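# Cap a blue stamp and stand it far side

## Task

Take one blue cap from the group of caps and set it in the middle of the table, in the space between the caps and the stamps; push a blue stamp down onto that cap so the two join; then place the capped stamp upright on the far side of the table and release it.

## Robot and tools

Robot: two arms, left_arm (a left hand) and right_arm (a right hand), each with five fingers. Calibrated base positions in the scene frame: left_arm at (-0.033, +0.324, +0.048) m, right_arm at (-0.024, -0.323, +0.034) m, both facing almost straight along +x. A camera stand sits behind the arms.

Frames. Scene frame: origin at table-top height midway between the nominal bases, +x out over the table (far side is larger x), +y toward left_arm, +z up. Each arm reports its hand pose in its own base frame. Fixed cameras and the table use the scene frame. Offsets use the current Hand target's own axes. Hand point: a spot about 0.05 m in front of the palm. Its +z runs along the straight fingers, +y points out of the palm, +x runs across the palm. On the right hand +x points away from the thumb; on the left hand it points toward the thumb. Straight fingertips reach 0.06 to 0.07 m past the point, about 0.06 m behind it along -y. A wrist bracket on the little-finger side can strike objects.

The 28-number row (every number in [-1, 1]). One flat list covers both arms: left_arm dx, dy, dz, rx, ry, rz, then left little, ring, middle, index, thumb_bend, thumb_turn, force_limit, speed; then the same 14 for right_arm. The six pose numbers are an offset from that arm's Hand target at the start of the action, not a pose. 1.0 equals 0.6 m for dx, dy, dz and 180 degrees for the rotation vector rx, ry, rz. All zeros re-requests the current Hand target. The six finger numbers are absolute targets: +1 open or straight, -1 curled or closed. thumb_turn +1 puts the thumb beside the palm, -1 swings it in front, opposite the fingers. force_limit maps -1 to about 0 N and +1 to 10 N (15 N on the two thumb motors). speed rises from nearly 0 at -1 to full at +0.48 and stays full above that. The hand numbers never mean no change: to keep a hand as it is, resend the eight numbers last sent to it (or, if nothing has been sent yet, its hand_measured six plus hand_force_limit and hand_speed). With the thumb turned in, the hand can hold objects about 0.035 to 0.065 m thick, handles down to about 0.025 m. For a soft grip close with speed -0.94 or lower.

Tools.
execute_actions(actions, cameras): actions is a list of actions; each action is up to 15 rows, one per 1/30 s step; if fewer rows are given, the last one is held to fill 15 steps. Every row in an action counts from the same start pose. Images appear only for an empty actions list or when cameras names them.
move(target, speed, blend, blocking, cameras): target is one 28-number row or a list of up to 15 rows; every row is an offset from the Hand targets at the move's start, not from the previous row. speed is in m/s (0.002 to 4.3, default 0.25; turning limited to twice that in rad/s), one value or one per row. blend is a corner radius in m (0 = stop at each row). Paths are straight, end together, last 0.5 to 10 s, and do not avoid obstacles or the other arm. blocking=false returns after about 0.5 s while the move continues.
wait(seconds 0 to 10, cameras): lets time pass with commands held.
stop(cameras): brakes a running move.
zoom_image(camera, region [x0, y0, x1, y1] in pixels, max 504 by 504): enlarges part of the newest image from that camera.
show_instructions(): shows the reference pages.
finished_scene(scene=1): ends the scene permanently.
Cameras: cam_head_left, cam_head_right, cam_high (896x504), cam_left_wrist, cam_right_wrist (616x616).

Results. Per arm: end_effector_position (m) and end_effector_quat_wxyz in that arm's base frame; Hand target (the last commanded pose after clipping, the base for the next offsets); joint positions, velocities and torques; hand_measured, hand_stopped_by (moving, target, force, stalled, fault) and hand_load_n (fingertip load, positive when pushed open), all six in motor order, plus hand_force_limit and hand_speed. A move adds a line such as done, off_target, moving, held or fault, with limits=paced (pose clipped) or limits=held (steps withheld). A MOTOR HOT line warns of overheating; an OVER-TEMPERATURE FAULT means the arm dropped for 30 s or more.

Behaviour. Arms track loosely: rest positions often sit 1 to 3 cm (sometimes 5 cm) short, usually low, and small moves may not start; send the remaining gap as a new offset. Orientation is clipped to within 40 degrees of the present one each step. A lost grip shows as hand_load_n dropping near 0.

Avoid: anything leaving the table or being left off it; dropping parts or releasing them while moving; striking fixed or heavy things; hard presses or heavy, twisting or fast-swung loads on fingers; any contact or squeezing between the two hands; paths close to an arm's own base; long stretched holds that heat motors. Loose objects may get small nudges from outside.

Each tool is called after "Call:" in YAML: its name, and indented under it one key for each argument.

Reference images:

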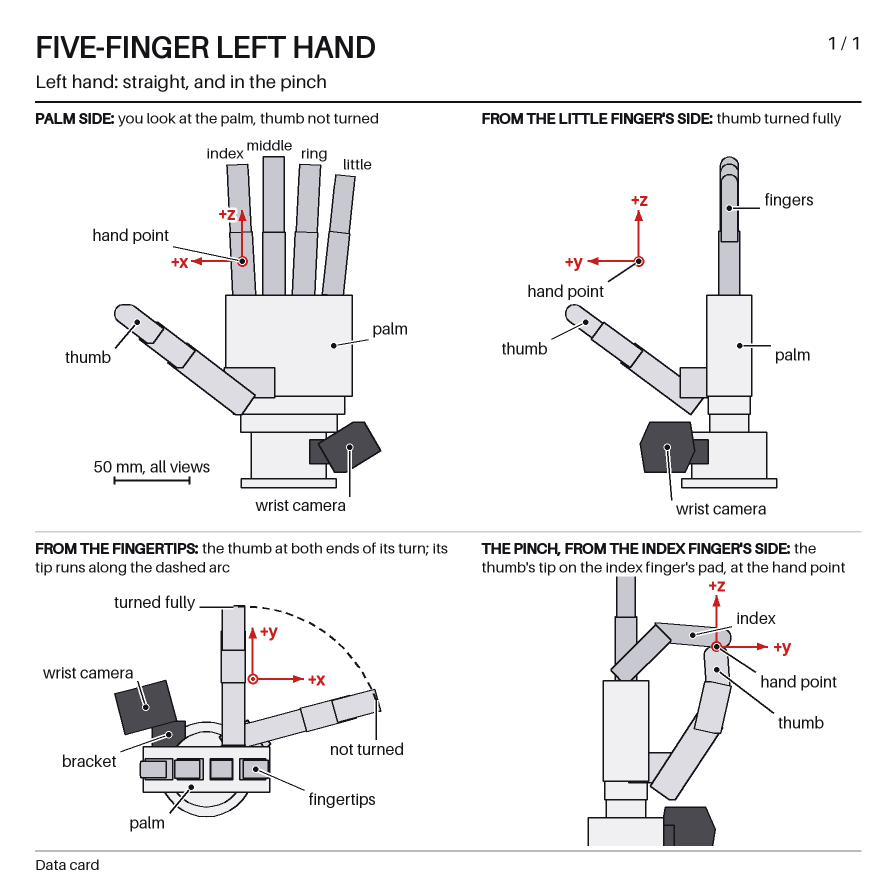

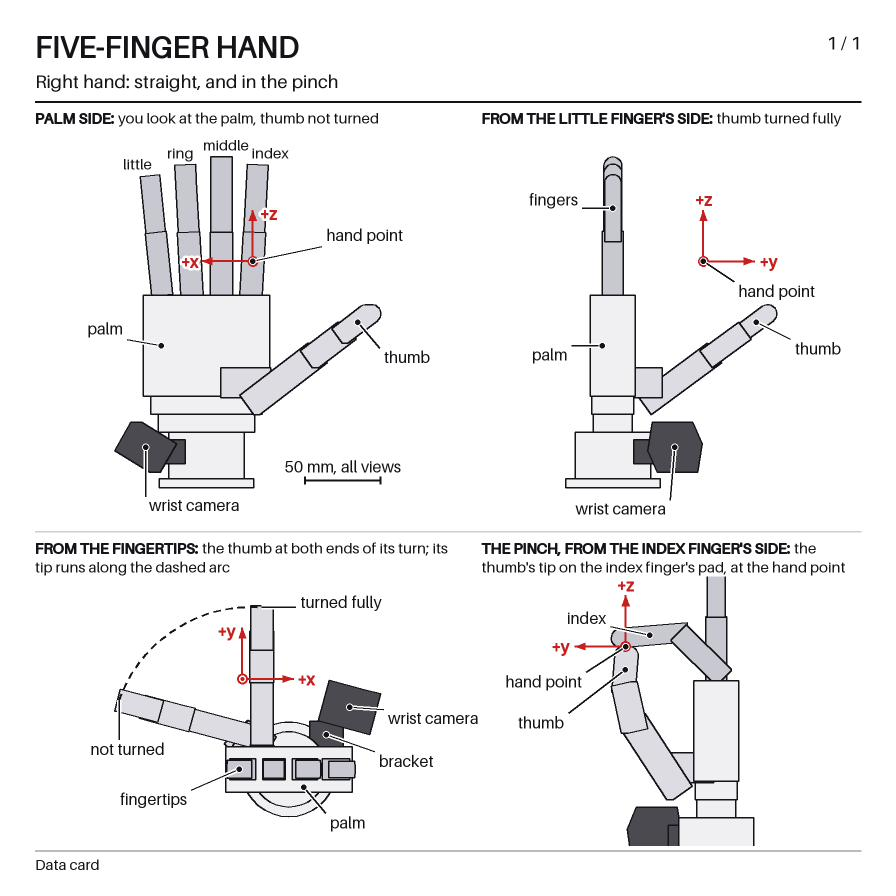

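## Session

Call:
execute_actions:
  actions: []

Scene clock: 0.00 s.
left_arm: end_effector_position=(+0.4001, -0.0890, +0.1701) hand_measured=(+1.000, +1.000, +1.000, +1.000, +1.000, +1.000) hand_load_n=(+0.0, +0.0, +0.0, +0.0, +0.0, +0.0) hand_stopped_by=(target, target, target, target, target, target) hand_force_limit=0.00 hand_speed=-0.80 end_effector_quat_wxyz=(+0.161, -0.102, +0.982, +0.009) | right_arm: end_effector_position=(+0.1548, -0.1997, +0.1975) hand_measured=(+1.000, +1.000, +1.000, +1.000, +1.000, +1.000) hand_load_n=(+0.0, +0.0, +0.0, +0.0, +0.0, +0.0) hand_stopped_by=(target, target, target, target, target, target) hand_force_limit=0.00 hand_speed=-0.80 end_effector_quat_wxyz=(-0.047, -0.240, +0.969, +0.020)
Joint positions: left_arm=[-0.378 1.375 1.166 -1.081 -0.163 1.008] | right_arm=[-0.995 1.2 1.082 -1.521 0.076 0.093]
Joint velocities: within noise
Joint torques (N m): no reading
Heat: left arm: hottest elbow 30 °C; right arm: hottest elbow 32 °C.
Hand target: left_arm +0.4096, -0.0927, +0.1836; +0.177, -0.103, +0.979, +0.000 | right_arm +0.1588, -0.2058, +0.2053; -0.043, -0.240, +0.970, +0.007

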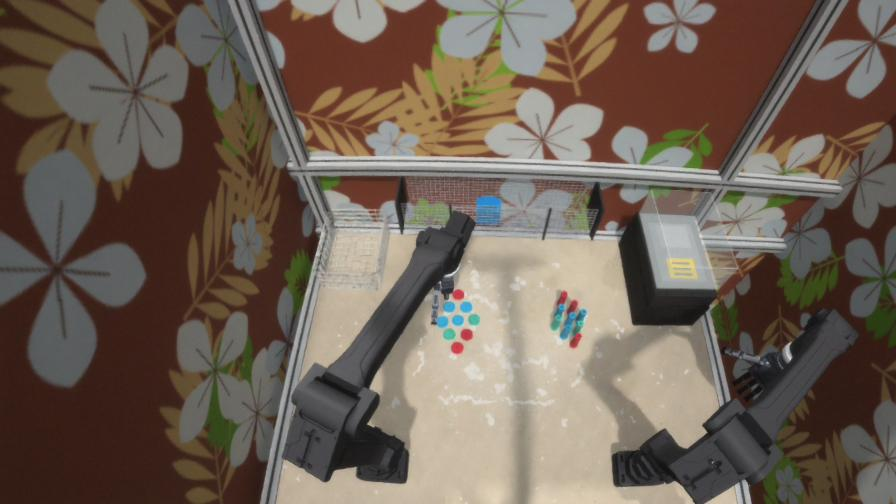

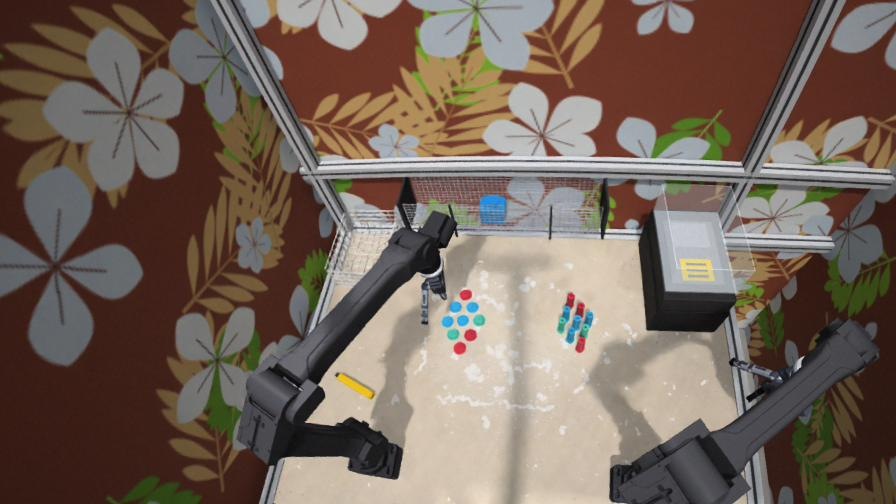

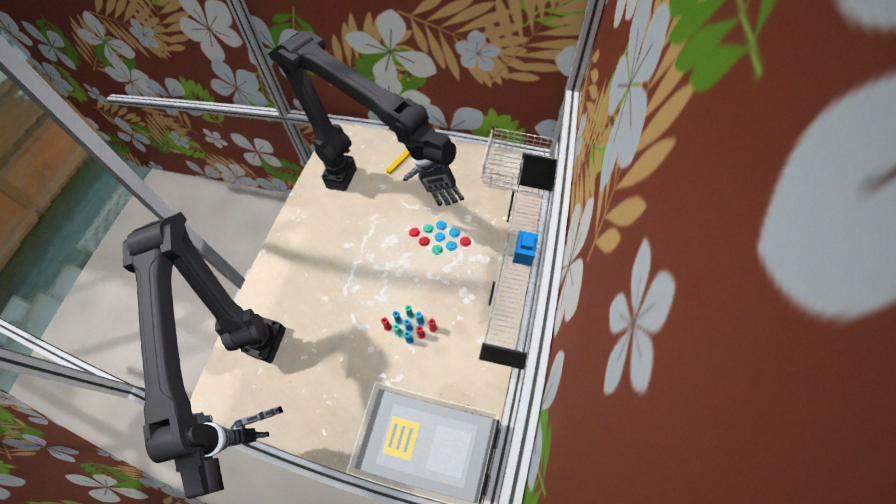

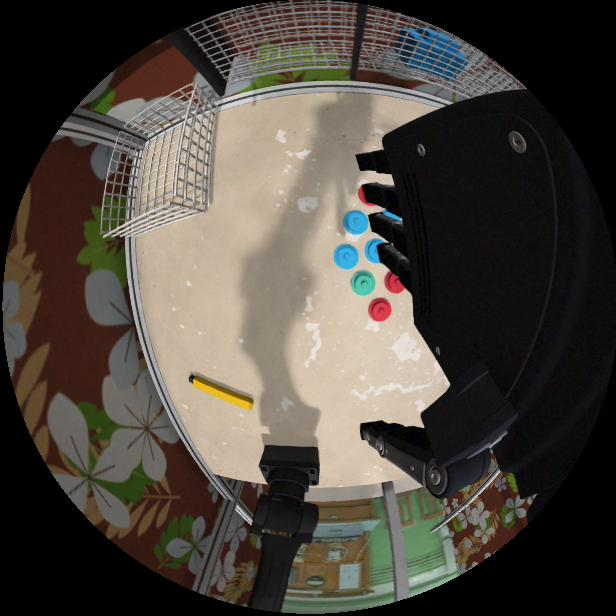

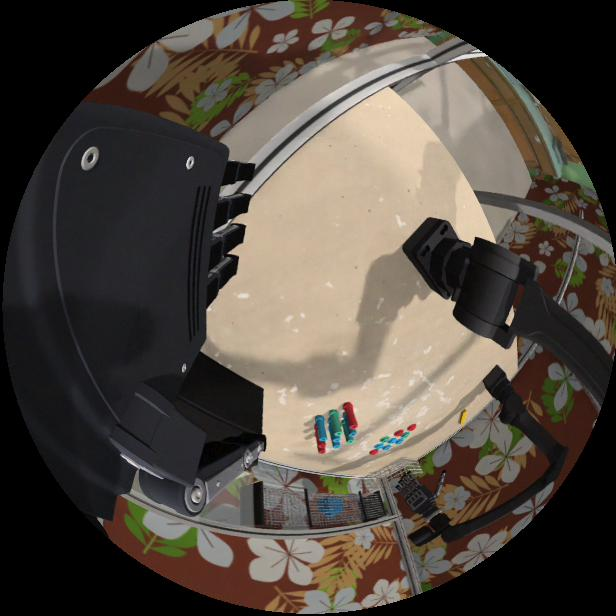

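Call:
zoom_image:
  camera: "cam_head_right"
  region: [420, 260, 620, 370]

Call:
zoom_image:
  camera: "cam_high"
  region: [360, 200, 560, 360]

Call:
zoom_image:
  camera: "cam_head_left"
  region: [420, 260, 620, 370]

Call:
zoom_image:
  camera: "cam_left_wrist"
  region: [310, 130, 460, 330]

Scaled by 2.520.

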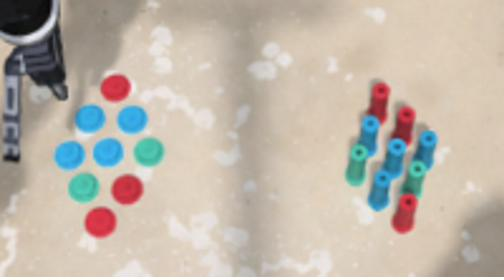

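Scaled by 2.520.

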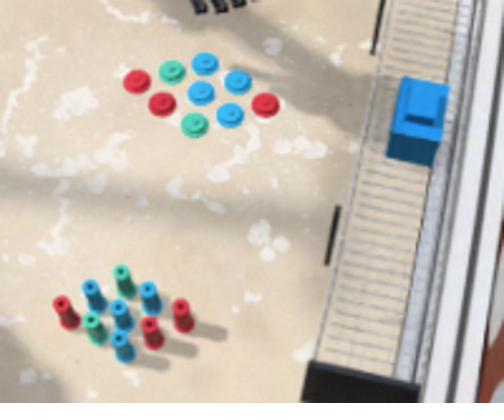

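Scaled by 2.520.

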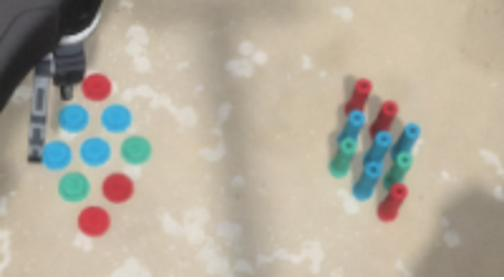

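Scaled by 2.520 from the camera's 616x616 image, which has a finer 880x880 frame.

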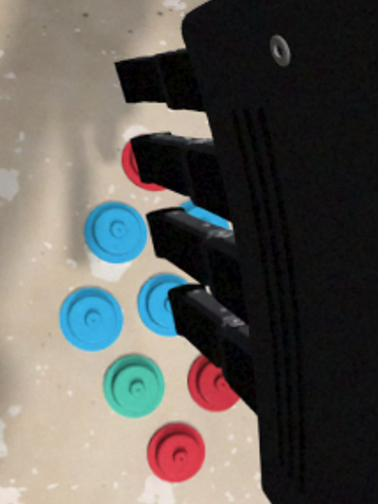

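Call:
move:
  target: [0,0,0,0,0,0,1,1,1,1,1,1,0,-0.8,-0.5655,0.321,-0.11,0,0,0,1,1,1,1,1,1,0,-0.8]
  cameras: ["all"]

Scene clock: 8.77 s.
left_arm: end_effector_position=(+0.4001, -0.0890, +0.1701) hand_measured=(+1.000, +1.000, +1.000, +1.000, +1.000, +1.000) hand_load_n=(+0.0, +0.0, +0.0, +0.0, +0.0, +0.0) hand_stopped_by=(target, target, target, target, target, target) hand_force_limit=0.00 hand_speed=-0.80 end_effector_quat_wxyz=(+0.161, -0.102, +0.982, +0.009) | right_arm: end_effector_position=(+0.3596, +0.1185, +0.2357) hand_measured=(+1.000, +1.000, +1.000, +1.000, +1.000, +1.000) hand_load_n=(+0.0, +0.0, +0.0, +0.0, +0.0, +0.0) hand_stopped_by=(target, target, target, target, target, target) hand_force_limit=0.00 hand_speed=-0.80 end_effector_quat_wxyz=(-0.059, -0.241, +0.969, +0.012)
Joint positions: left_arm=[-0.378 1.375 1.166 -1.081 -0.163 1.008] | right_arm=[0.136 1.374 1.34 -1.656 -0.01 1.219]
Joint torques (N m): left_arm=[-1.61 -13.39 11.4 1.01 -0.16 -0.05] | right_arm=[1.03 -7 11.7 -0.85 0.13 0.22]
Heat: left arm: hottest elbow 31 °C; right arm: hottest elbow 33 °C.
Hand target: left_arm +0.4096, -0.0927, +0.1836; +0.177, -0.103, +0.979, +0.000 | right_arm +0.3742, +0.1228, +0.2508; -0.043, -0.239, +0.970, +0.007
Off the commanded pose: left_arm 0.017 m, 2 deg | right_arm 0.021 m, 2 deg.
move: off_target (left_arm, right_arm)

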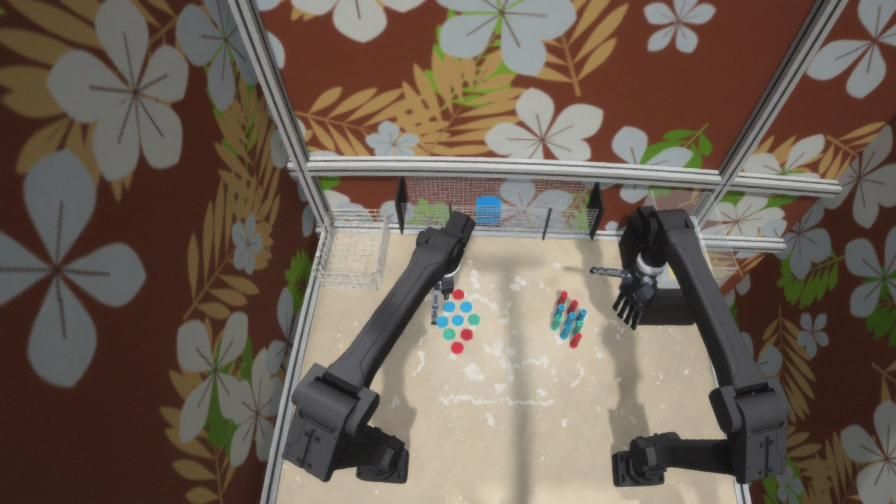

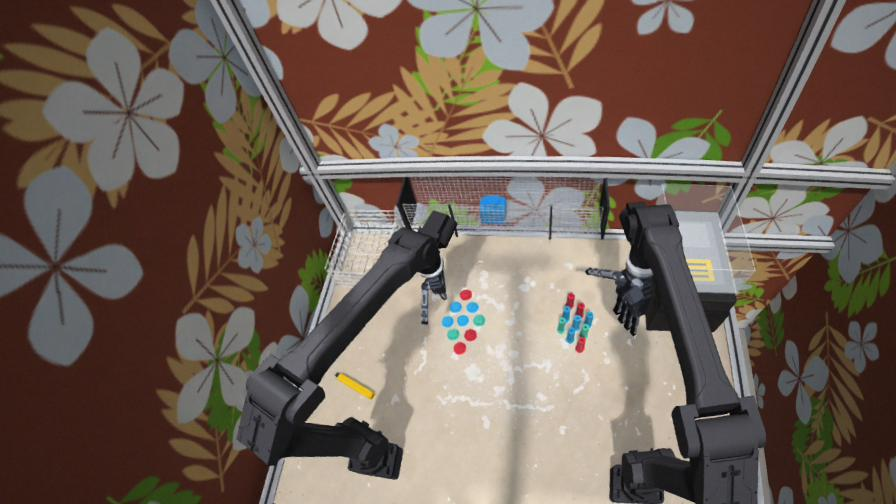

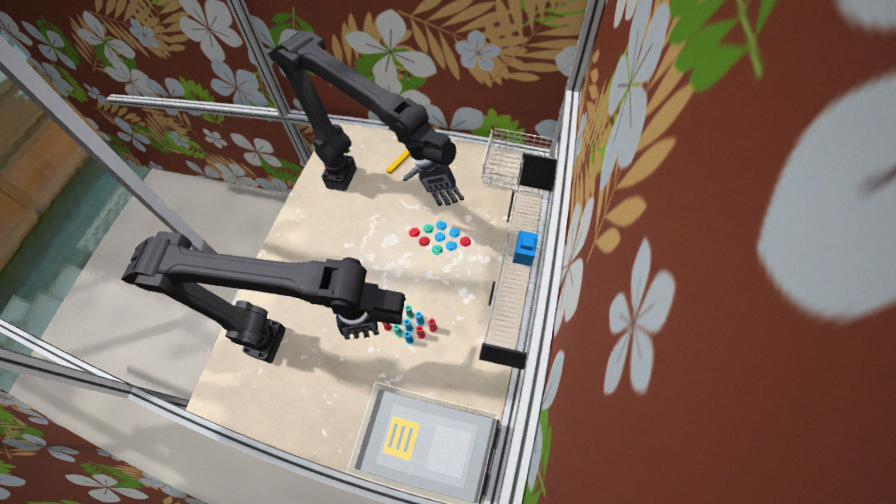

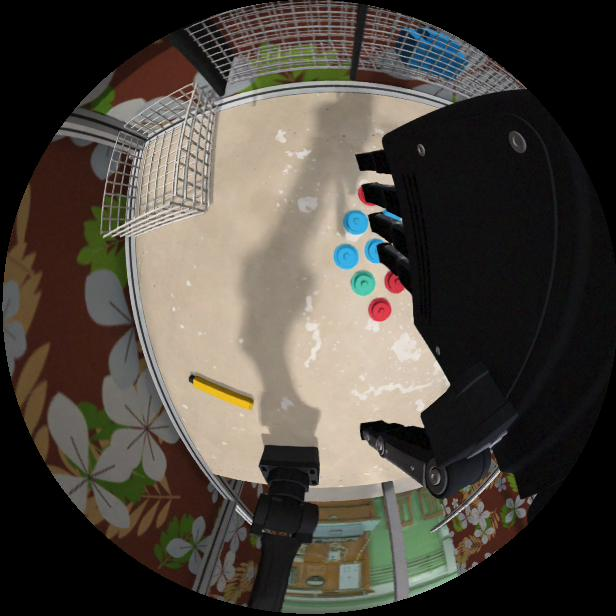

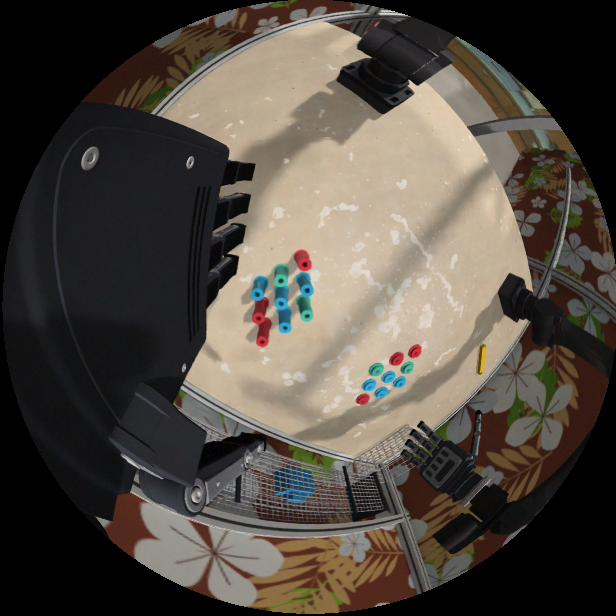

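Call:
zoom_image:
  camera: "cam_right_wrist"
  region: [220, 230, 340, 360]

Call:
zoom_image:
  camera: "cam_right_wrist"
  region: [340, 330, 440, 420]

Scaled by 3.877 from the camera's 616x616 image, which has a finer 880x880 frame.

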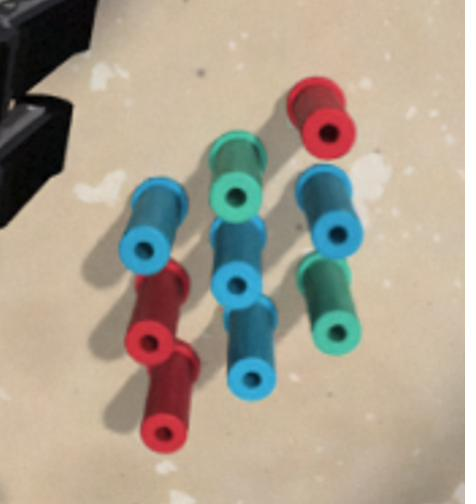

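Scaled by 5.040 from the camera's 616x616 image, which has a finer 880x880 frame.

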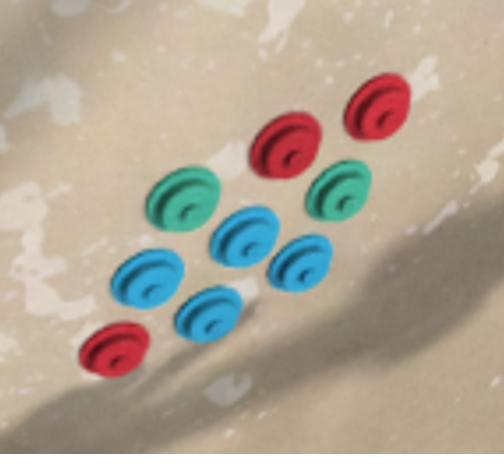

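Call:
move:
  target: [-0.0513,-0.2648,-0.0348,-0.1579,0.0138,-0.8653,-1,-1,-1,1,1,1,0,-0.3,0,0,0,0,0,0,1,1,1,1,1,1,0,-0.8]
  cameras: ["all"]

Scene clock: 27.80 s.
left_arm: end_effector_position=(+0.4623, -0.2381, +0.2018) hand_measured=(-1.000, -1.000, -1.000, +1.000, +1.000, +1.000) hand_load_n=(+0.0, +0.0, +0.0, +0.0, +0.0, +0.0) hand_stopped_by=(target, target, target, target, target, target) hand_force_limit=0.00 hand_speed=-0.30 end_effector_quat_wxyz=(-0.005, +0.996, -0.090, -0.018) | right_arm: end_effector_position=(+0.3597, +0.1185, +0.2357) hand_measured=(+1.000, +1.000, +1.000, +1.000, +1.000, +1.000) hand_load_n=(+0.0, +0.0, +0.0, +0.0, -0.5, +0.0) hand_stopped_by=(target, target, target, target, target, target) hand_force_limit=0.00 hand_speed=-0.80 end_effector_quat_wxyz=(-0.059, -0.241, +0.969, +0.012)
Joint positions: left_arm=[-0.372 1.611 1.52 -1.516 0.001 -1.762] | right_arm=[0.136 1.374 1.34 -1.656 -0.01 1.22]
Joint torques (N m): left_arm=[-2.43 -18.26 9.72 0.34 -0.01 -0.22] | right_arm=[0.85 -7 11.79 -0.75 0.12 0.23]
Heat: left arm: hottest elbow 33 °C; right arm: hottest elbow 36 °C.
Hand target: left_arm +0.4627, -0.2429, +0.2196; +0.000, +0.996, -0.087, +0.000 | right_arm +0.3742, +0.1228, +0.2508; -0.043, -0.239, +0.970, +0.007
Off the commanded pose: left_arm 0.018 m, 2 deg | right_arm 0.021 m, 2 deg.
move: off_target (left_arm, right_arm)

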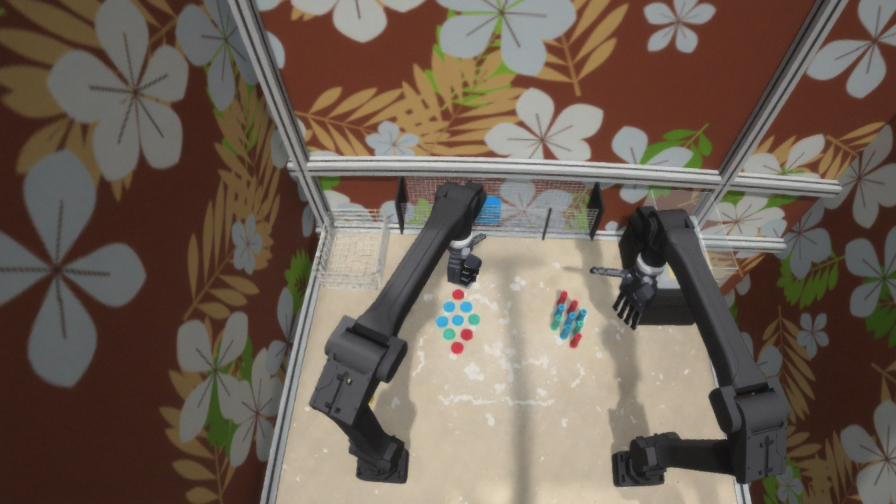

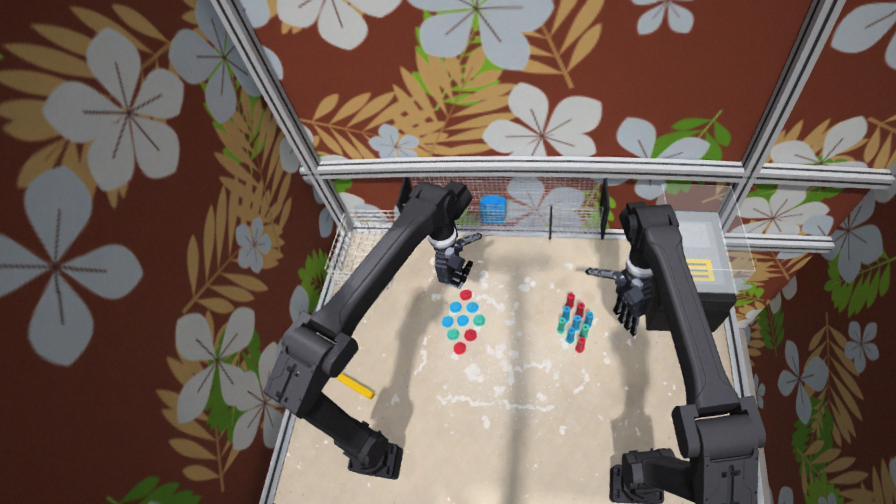

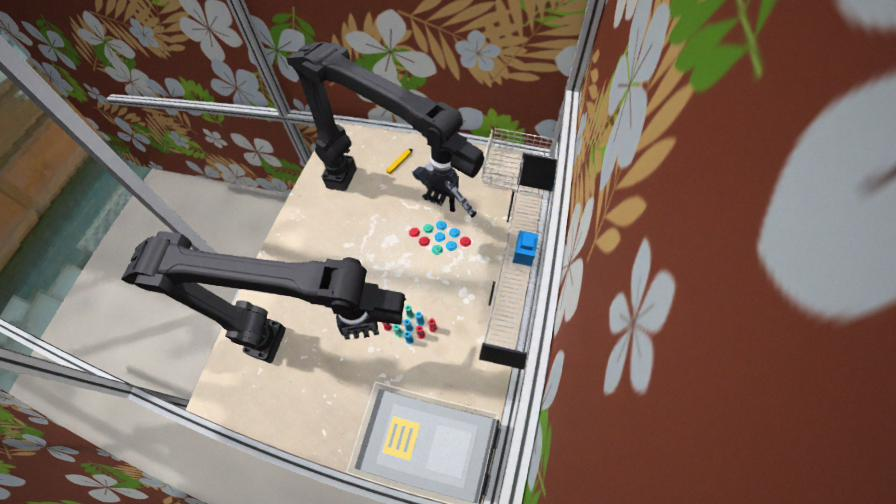

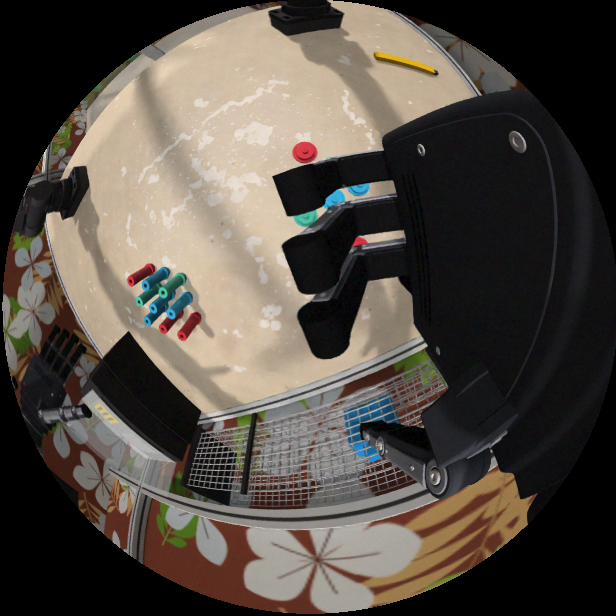

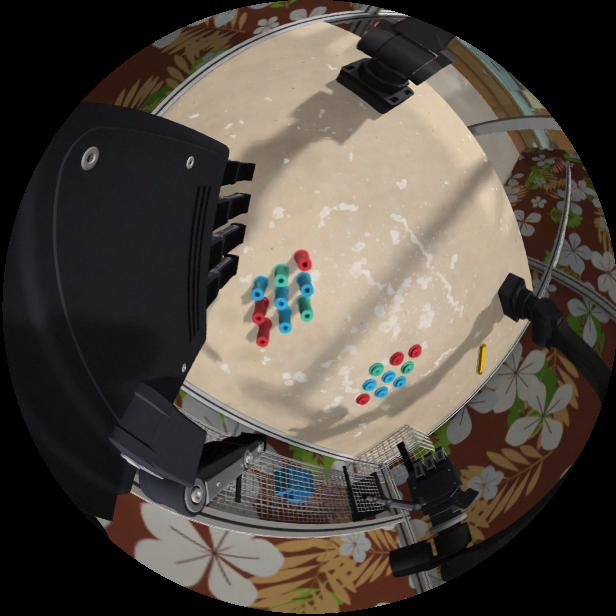

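Call:
move:
  target: [0.1783,0.0149,0.1667,0,0,0,1,-1,-1,-1,1,-1,0,0,0,0,0,0,0,0,1,1,1,1,1,1,0,-0.8]
  cameras: ["all"]

Scene clock: 35.10 s.
left_arm: end_effector_position=(+0.5463, -0.2687, +0.1020) hand_measured=(+1.000, -1.000, -1.000, -1.000, +1.000, -1.000) hand_load_n=(+0.0, +0.0, +0.0, +0.5, -0.5, +0.0) hand_stopped_by=(target, target, target, target, target, target) hand_force_limit=0.00 hand_speed=0.00 end_effector_quat_wxyz=(-0.007, +0.996, -0.088, -0.024) | right_arm: end_effector_position=(+0.3597, +0.1185, +0.2357) hand_measured=(+1.000, +1.000, +1.000, +1.000, +1.000, +1.000) hand_load_n=(+0.0, +0.0, +0.0, +0.0, +0.0, +0.0) hand_stopped_by=(target, target, target, target, target, target) hand_force_limit=0.00 hand_speed=-0.80 end_effector_quat_wxyz=(-0.059, -0.241, +0.969, +0.012)
Joint positions: left_arm=[-0.369 1.899 1.647 -1.368 0 -1.763] | right_arm=[0.136 1.374 1.34 -1.656 -0.01 1.22]
Joint torques (N m): left_arm=[-0.79 -19.78 12.3 0.53 -0.02 0.02] | right_arm=[0.85 -6.42 11.93 -0.65 0.11 0.21]
Heat: left arm: hottest elbow 34 °C; right arm: hottest elbow 37 °C.
Hand target: left_arm +0.5665, -0.2701, +0.1196; +0.000, +0.996, -0.087, +0.000 | right_arm +0.3742, +0.1228, +0.2508; -0.043, -0.239, +0.970, +0.007
Off the commanded pose: left_arm 0.027 m, 3 deg | right_arm 0.021 m, 2 deg.
move: off_target (left_arm, right_arm)

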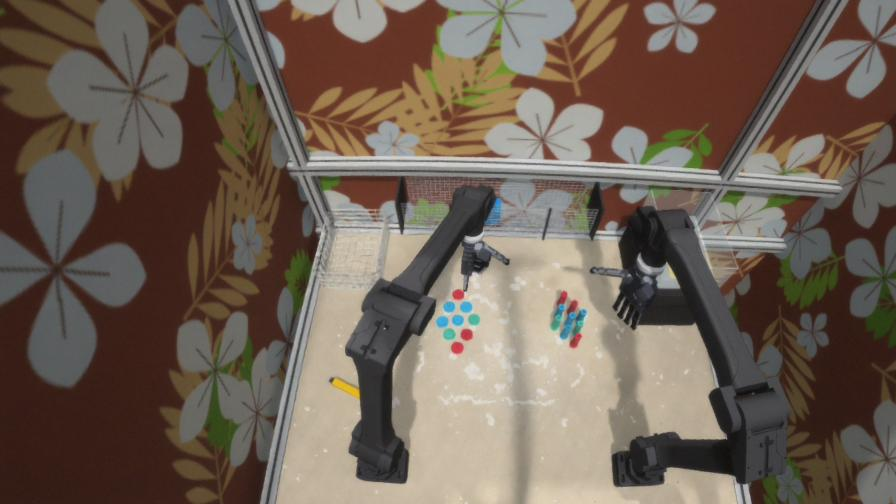

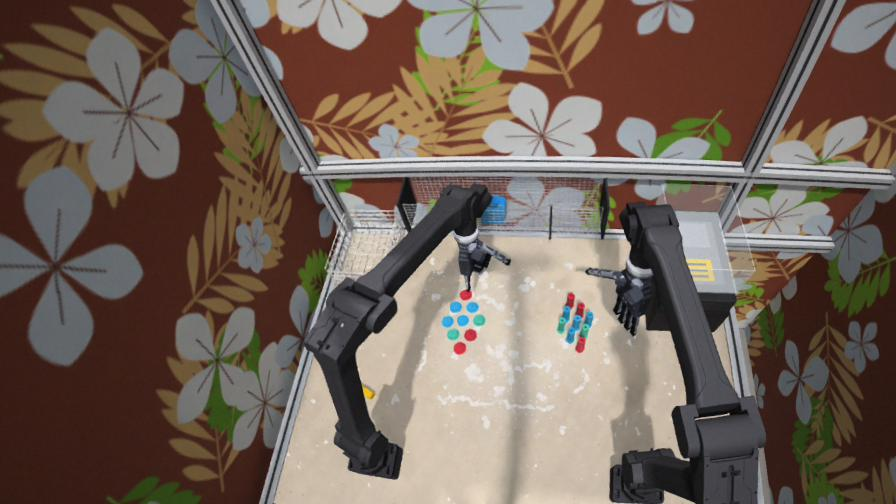

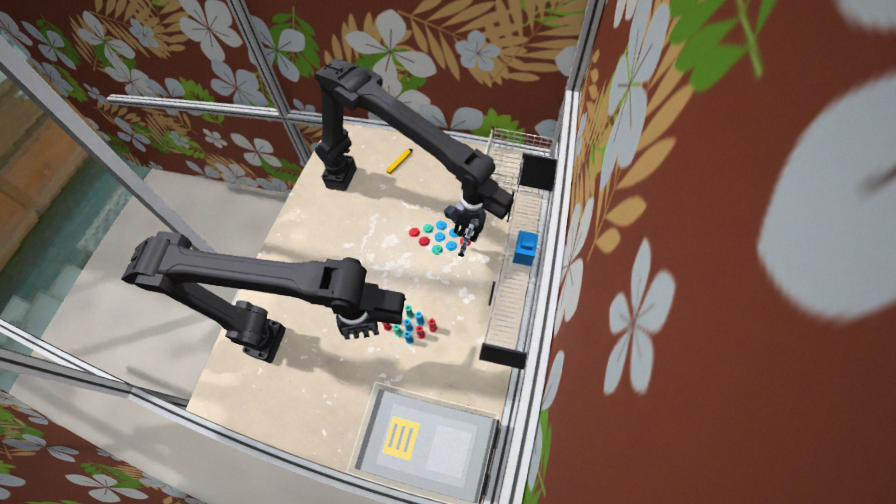

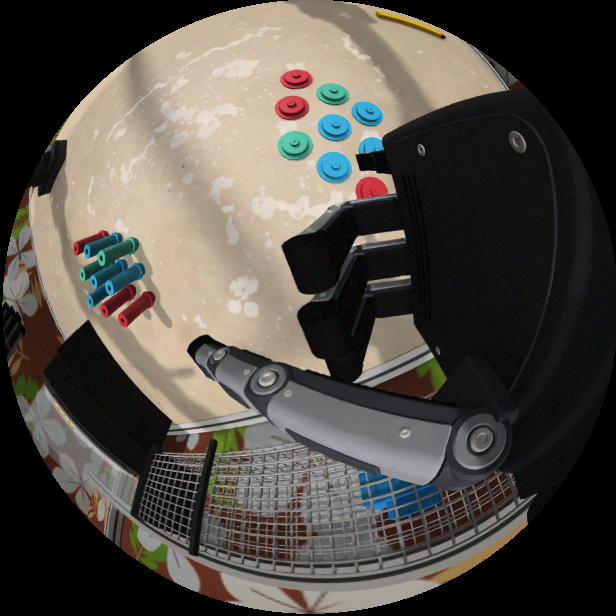

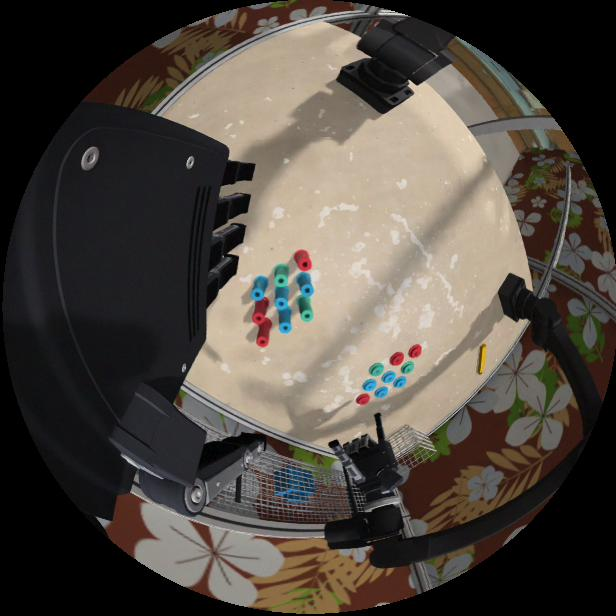

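Call:
zoom_image:
  camera: "cam_left_wrist"
  region: [260, 60, 420, 220]

Scaled by 3.150 from the camera's 616x616 image, which has a finer 880x880 frame.

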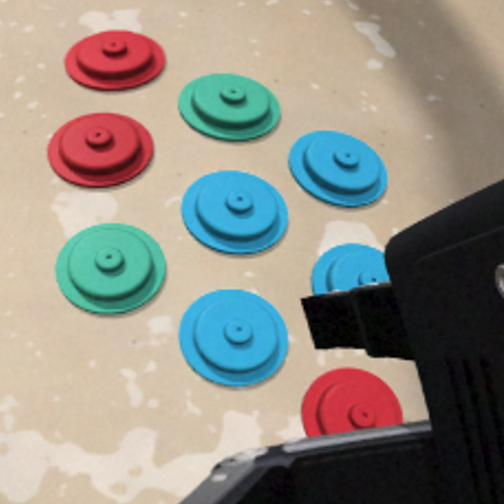

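Call:
move:
  target: [0.0097,0.0067,0.0833,0,0,0,1,-1,-1,-1,1,-1,0,0,0,0,0,0,0,0,1,1,1,1,1,1,0,-0.8]
  speed: 0.12
  cameras: ["cam_left_wrist","cam_high"]

Call:
zoom_image:
  camera: "cam_left_wrist"
  region: [260, 60, 420, 220]

Call:
zoom_image:
  camera: "cam_high"
  region: [400, 190, 520, 290]

Scene clock: 38.80 s.
left_arm: end_effector_position=(+0.5680, -0.2771, +0.0793) hand_measured=(+1.000, -1.000, -1.000, -1.000, +1.000, -1.000) hand_load_n=(+0.0, +0.0, +0.0, +0.0, +0.0, +0.0) hand_stopped_by=(target, target, target, target, target, target) hand_force_limit=0.00 hand_speed=0.00 end_effector_quat_wxyz=(+0.001, +0.996, -0.088, +0.004) | right_arm: end_effector_position=(+0.3597, +0.1185, +0.2357) hand_measured=(+1.000, +1.000, +1.000, +1.000, +1.000, +1.000) hand_load_n=(+0.0, +0.0, +0.0, +0.0, +0.0, +0.0) hand_stopped_by=(target, target, target, target, target, target) hand_force_limit=0.00 hand_speed=-0.80 end_effector_quat_wxyz=(-0.059, -0.241, +0.969, +0.012)
Joint positions: left_arm=[-0.369 1.937 1.638 -1.263 0 -1.763] | right_arm=[0.136 1.374 1.34 -1.656 -0.01 1.22]
Joint torques (N m): left_arm=[-1.2 -18.84 8.57 0.72 0.01 -0.04] | right_arm=[1.08 -6.71 11.89 -0.9 0.17 0.2]
Heat: left arm: hottest elbow 34 °C; right arm: hottest elbow 37 °C.
Hand target: left_arm +0.5714, -0.2750, +0.0696; +0.000, +0.996, -0.087, +0.000 | right_arm +0.3742, +0.1228, +0.2508; -0.043, -0.239, +0.970, +0.007
Off the commanded pose: left_arm 0.010 m, 0 deg | right_arm 0.021 m, 2 deg.
move: off_target (right_arm)
Images, in order (width x height): cam_high 896x504, cam_left_wrist 616x616.

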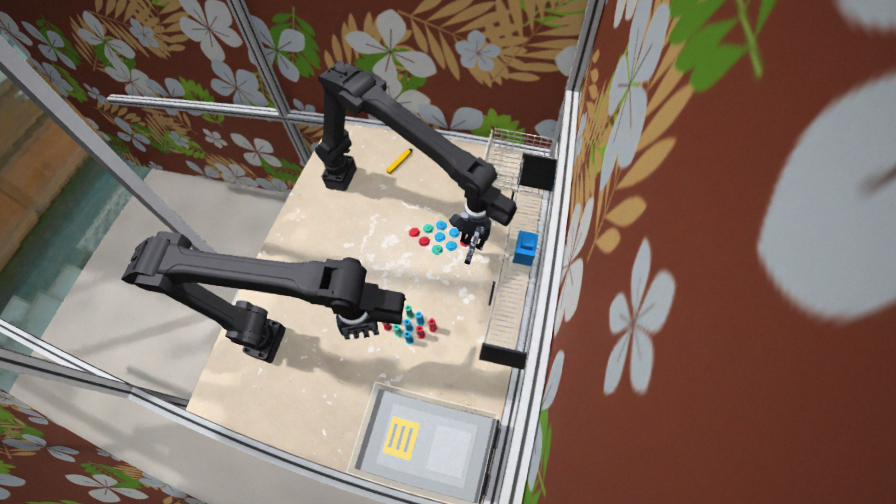

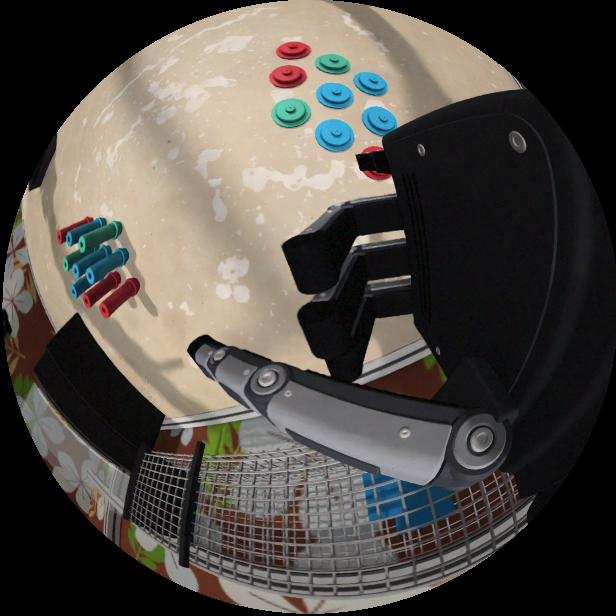

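Scaled by 3.150 from the camera's 616x616 image, which has a finer 880x880 frame.

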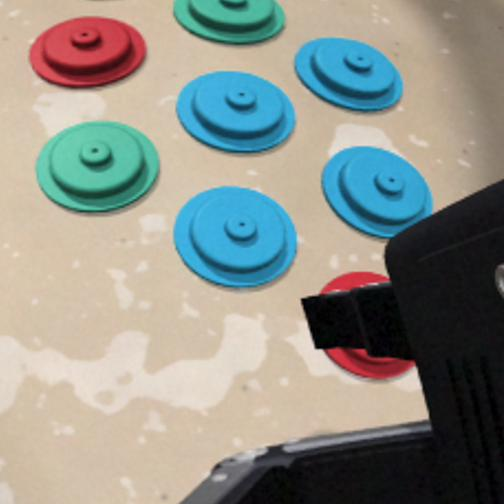

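Scaled by 4.200.

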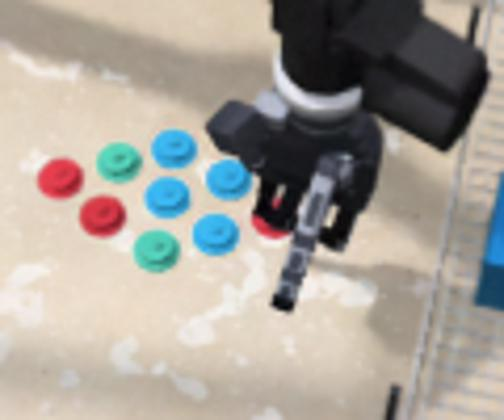

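Call:
move:
  target: [-0.039,0.0087,0.05,0,0,0,1,-1,-1,-1,1,-1,0,0,0,0,0,0,0,0,1,1,1,1,1,1,0,-0.8]
  speed: 0.12
  cameras: ["cam_left_wrist","cam_high"]

Call:
zoom_image:
  camera: "cam_left_wrist"
  region: [260, 60, 420, 220]

Scene clock: 41.23 s.
left_arm: end_effector_position=(+0.5436, -0.2705, +0.0353) hand_measured=(+1.000, -1.000, -1.000, -1.000, +1.000, -1.000) hand_load_n=(+0.0, +0.0, +0.0, +0.5, +0.0, +0.0) hand_stopped_by=(target, target, target, target, target, target) hand_force_limit=0.00 hand_speed=0.00 end_effector_quat_wxyz=(-0.002, +0.996, -0.090, -0.006) | right_arm: end_effector_position=(+0.3597, +0.1185, +0.2357) hand_measured=(+1.000, +1.000, +1.000, +1.000, +1.000, +1.000) hand_load_n=(+0.0, +0.0, +0.0, +0.0, +0.0, +0.0) hand_stopped_by=(target, target, target, target, target, target) hand_force_limit=0.00 hand_speed=-0.80 end_effector_quat_wxyz=(-0.059, -0.241, +0.969, +0.012)
Joint positions: left_arm=[-0.373 1.93 1.506 -1.16 0 -1.763] | right_arm=[0.136 1.374 1.34 -1.656 -0.01 1.22]
Joint torques (N m): left_arm=[-2.26 -19.55 8.7 0.49 0.03 -0.21] | right_arm=[2.02 -7.06 11.7 -0.9 0.13 0.2]
Heat: left arm: hottest elbow 34 °C; right arm: hottest elbow 37 °C.
Hand target: left_arm +0.5475, -0.2760, +0.0394; +0.000, +0.996, -0.087, +0.000 | right_arm +0.3742, +0.1228, +0.2508; -0.043, -0.239, +0.970, +0.007
Off the commanded pose: left_arm 0.008 m, 1 deg | right_arm 0.021 m, 2 deg.
move: off_target (right_arm)
Images, in order (width x height): cam_high 896x504, cam_left_wrist 616x616.

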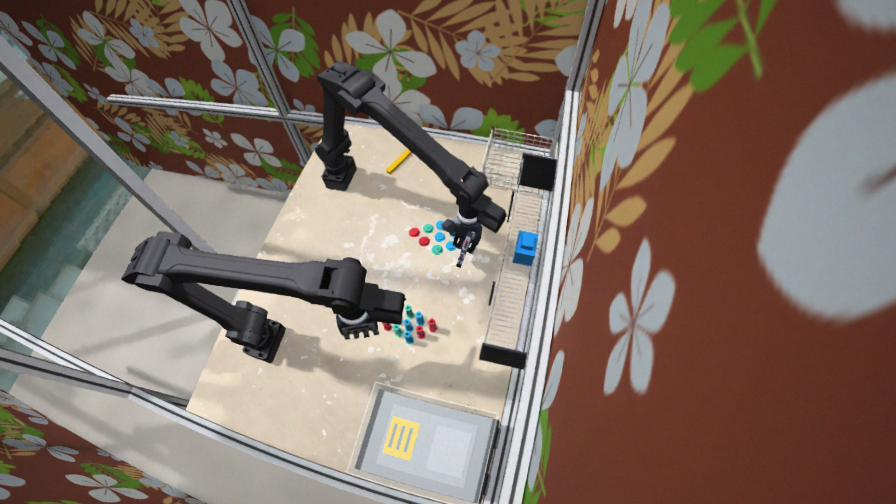

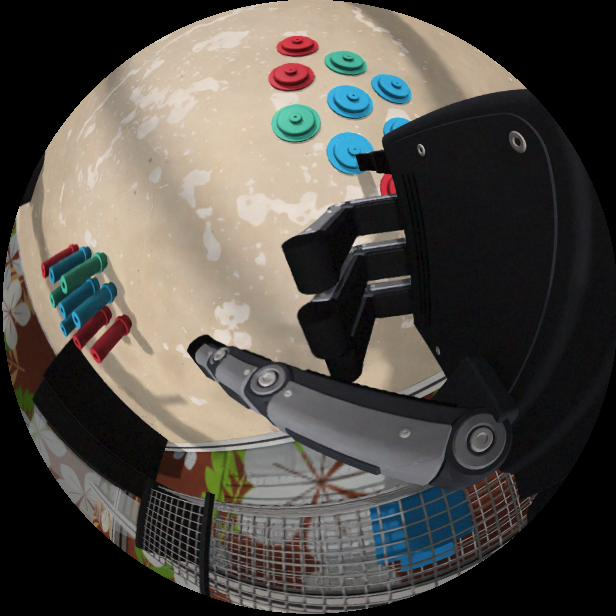

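Scaled by 3.150 from the camera's 616x616 image, which has a finer 880x880 frame.

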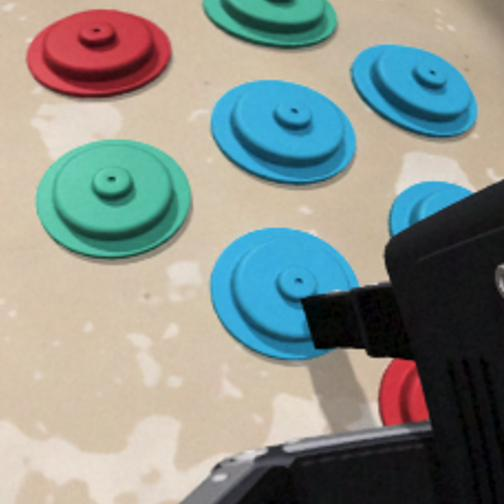

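Call:
move:
  target: [-0.0203,0,0.015,0,0,0,1,-1,-1,-1,1,-1,0,0,0,0,0,0,0,0,1,1,1,1,1,1,0,-0.8]
  speed: 0.08
  cameras: ["cam_left_wrist"]

Call:
zoom_image:
  camera: "cam_left_wrist"
  region: [260, 60, 420, 220]

Scene clock: 43.43 s.
left_arm: end_effector_position=(+0.5389, -0.2695, +0.0306) hand_measured=(+1.000, -1.000, -1.000, -1.000, +1.000, -1.000) hand_load_n=(+0.0, +0.0, +0.0, +0.0, +0.0, +0.0) hand_stopped_by=(target, target, target, target, target, target) hand_force_limit=0.00 hand_speed=0.00 end_effector_quat_wxyz=(-0.001, +0.996, -0.090, -0.002) | right_arm: end_effector_position=(+0.3597, +0.1185, +0.2357) hand_measured=(+1.000, +1.000, +1.000, +1.000, +1.000, +1.000) hand_load_n=(+0.0, +0.0, +0.0, +0.0, +0.0, +0.0) hand_stopped_by=(target, target, target, target, target, target) hand_force_limit=0.00 hand_speed=-0.80 end_effector_quat_wxyz=(-0.059, -0.241, +0.969, +0.012)
Joint positions: left_arm=[-0.375 1.918 1.473 -1.13 0 -1.766] | right_arm=[0.136 1.374 1.34 -1.656 -0.01 1.22]
Joint torques (N m): left_arm=[-2.43 -20.19 6.95 0.73 0.04 -0.22] | right_arm=[0.62 -6.48 11.88 -0.8 0.16 0.17]
Heat: left arm: hottest elbow 34 °C; right arm: hottest elbow 38 °C.
Hand target: left_arm +0.5355, -0.2741, +0.0306; +0.000, +0.996, -0.087, +0.000 | right_arm +0.3742, +0.1228, +0.2508; -0.043, -0.239, +0.970, +0.007
Off the commanded pose: left_arm 0.006 m, 0 deg | right_arm 0.021 m, 2 deg.
move: off_target (right_arm)
Images, in order (width x height): cam_left_wrist 616x616.

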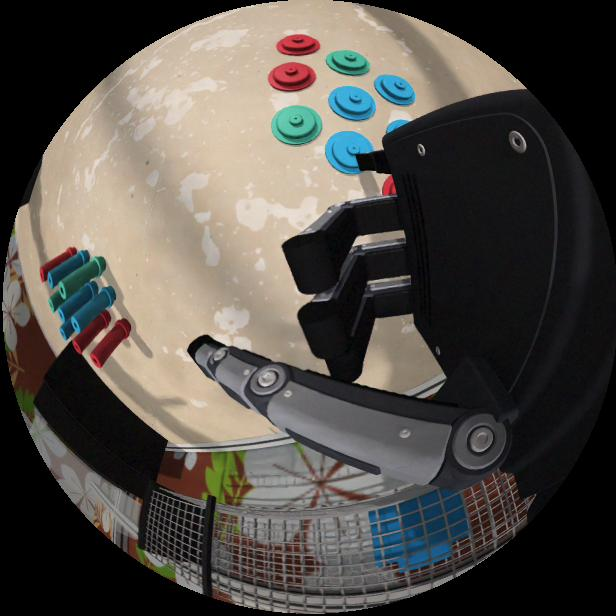

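Scaled by 3.150 from the camera's 616x616 image, which has a finer 880x880 frame.

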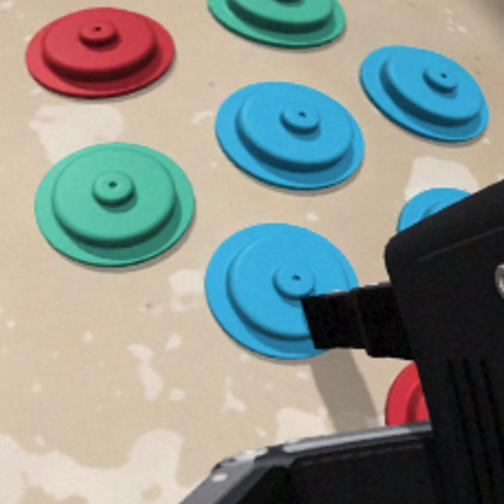

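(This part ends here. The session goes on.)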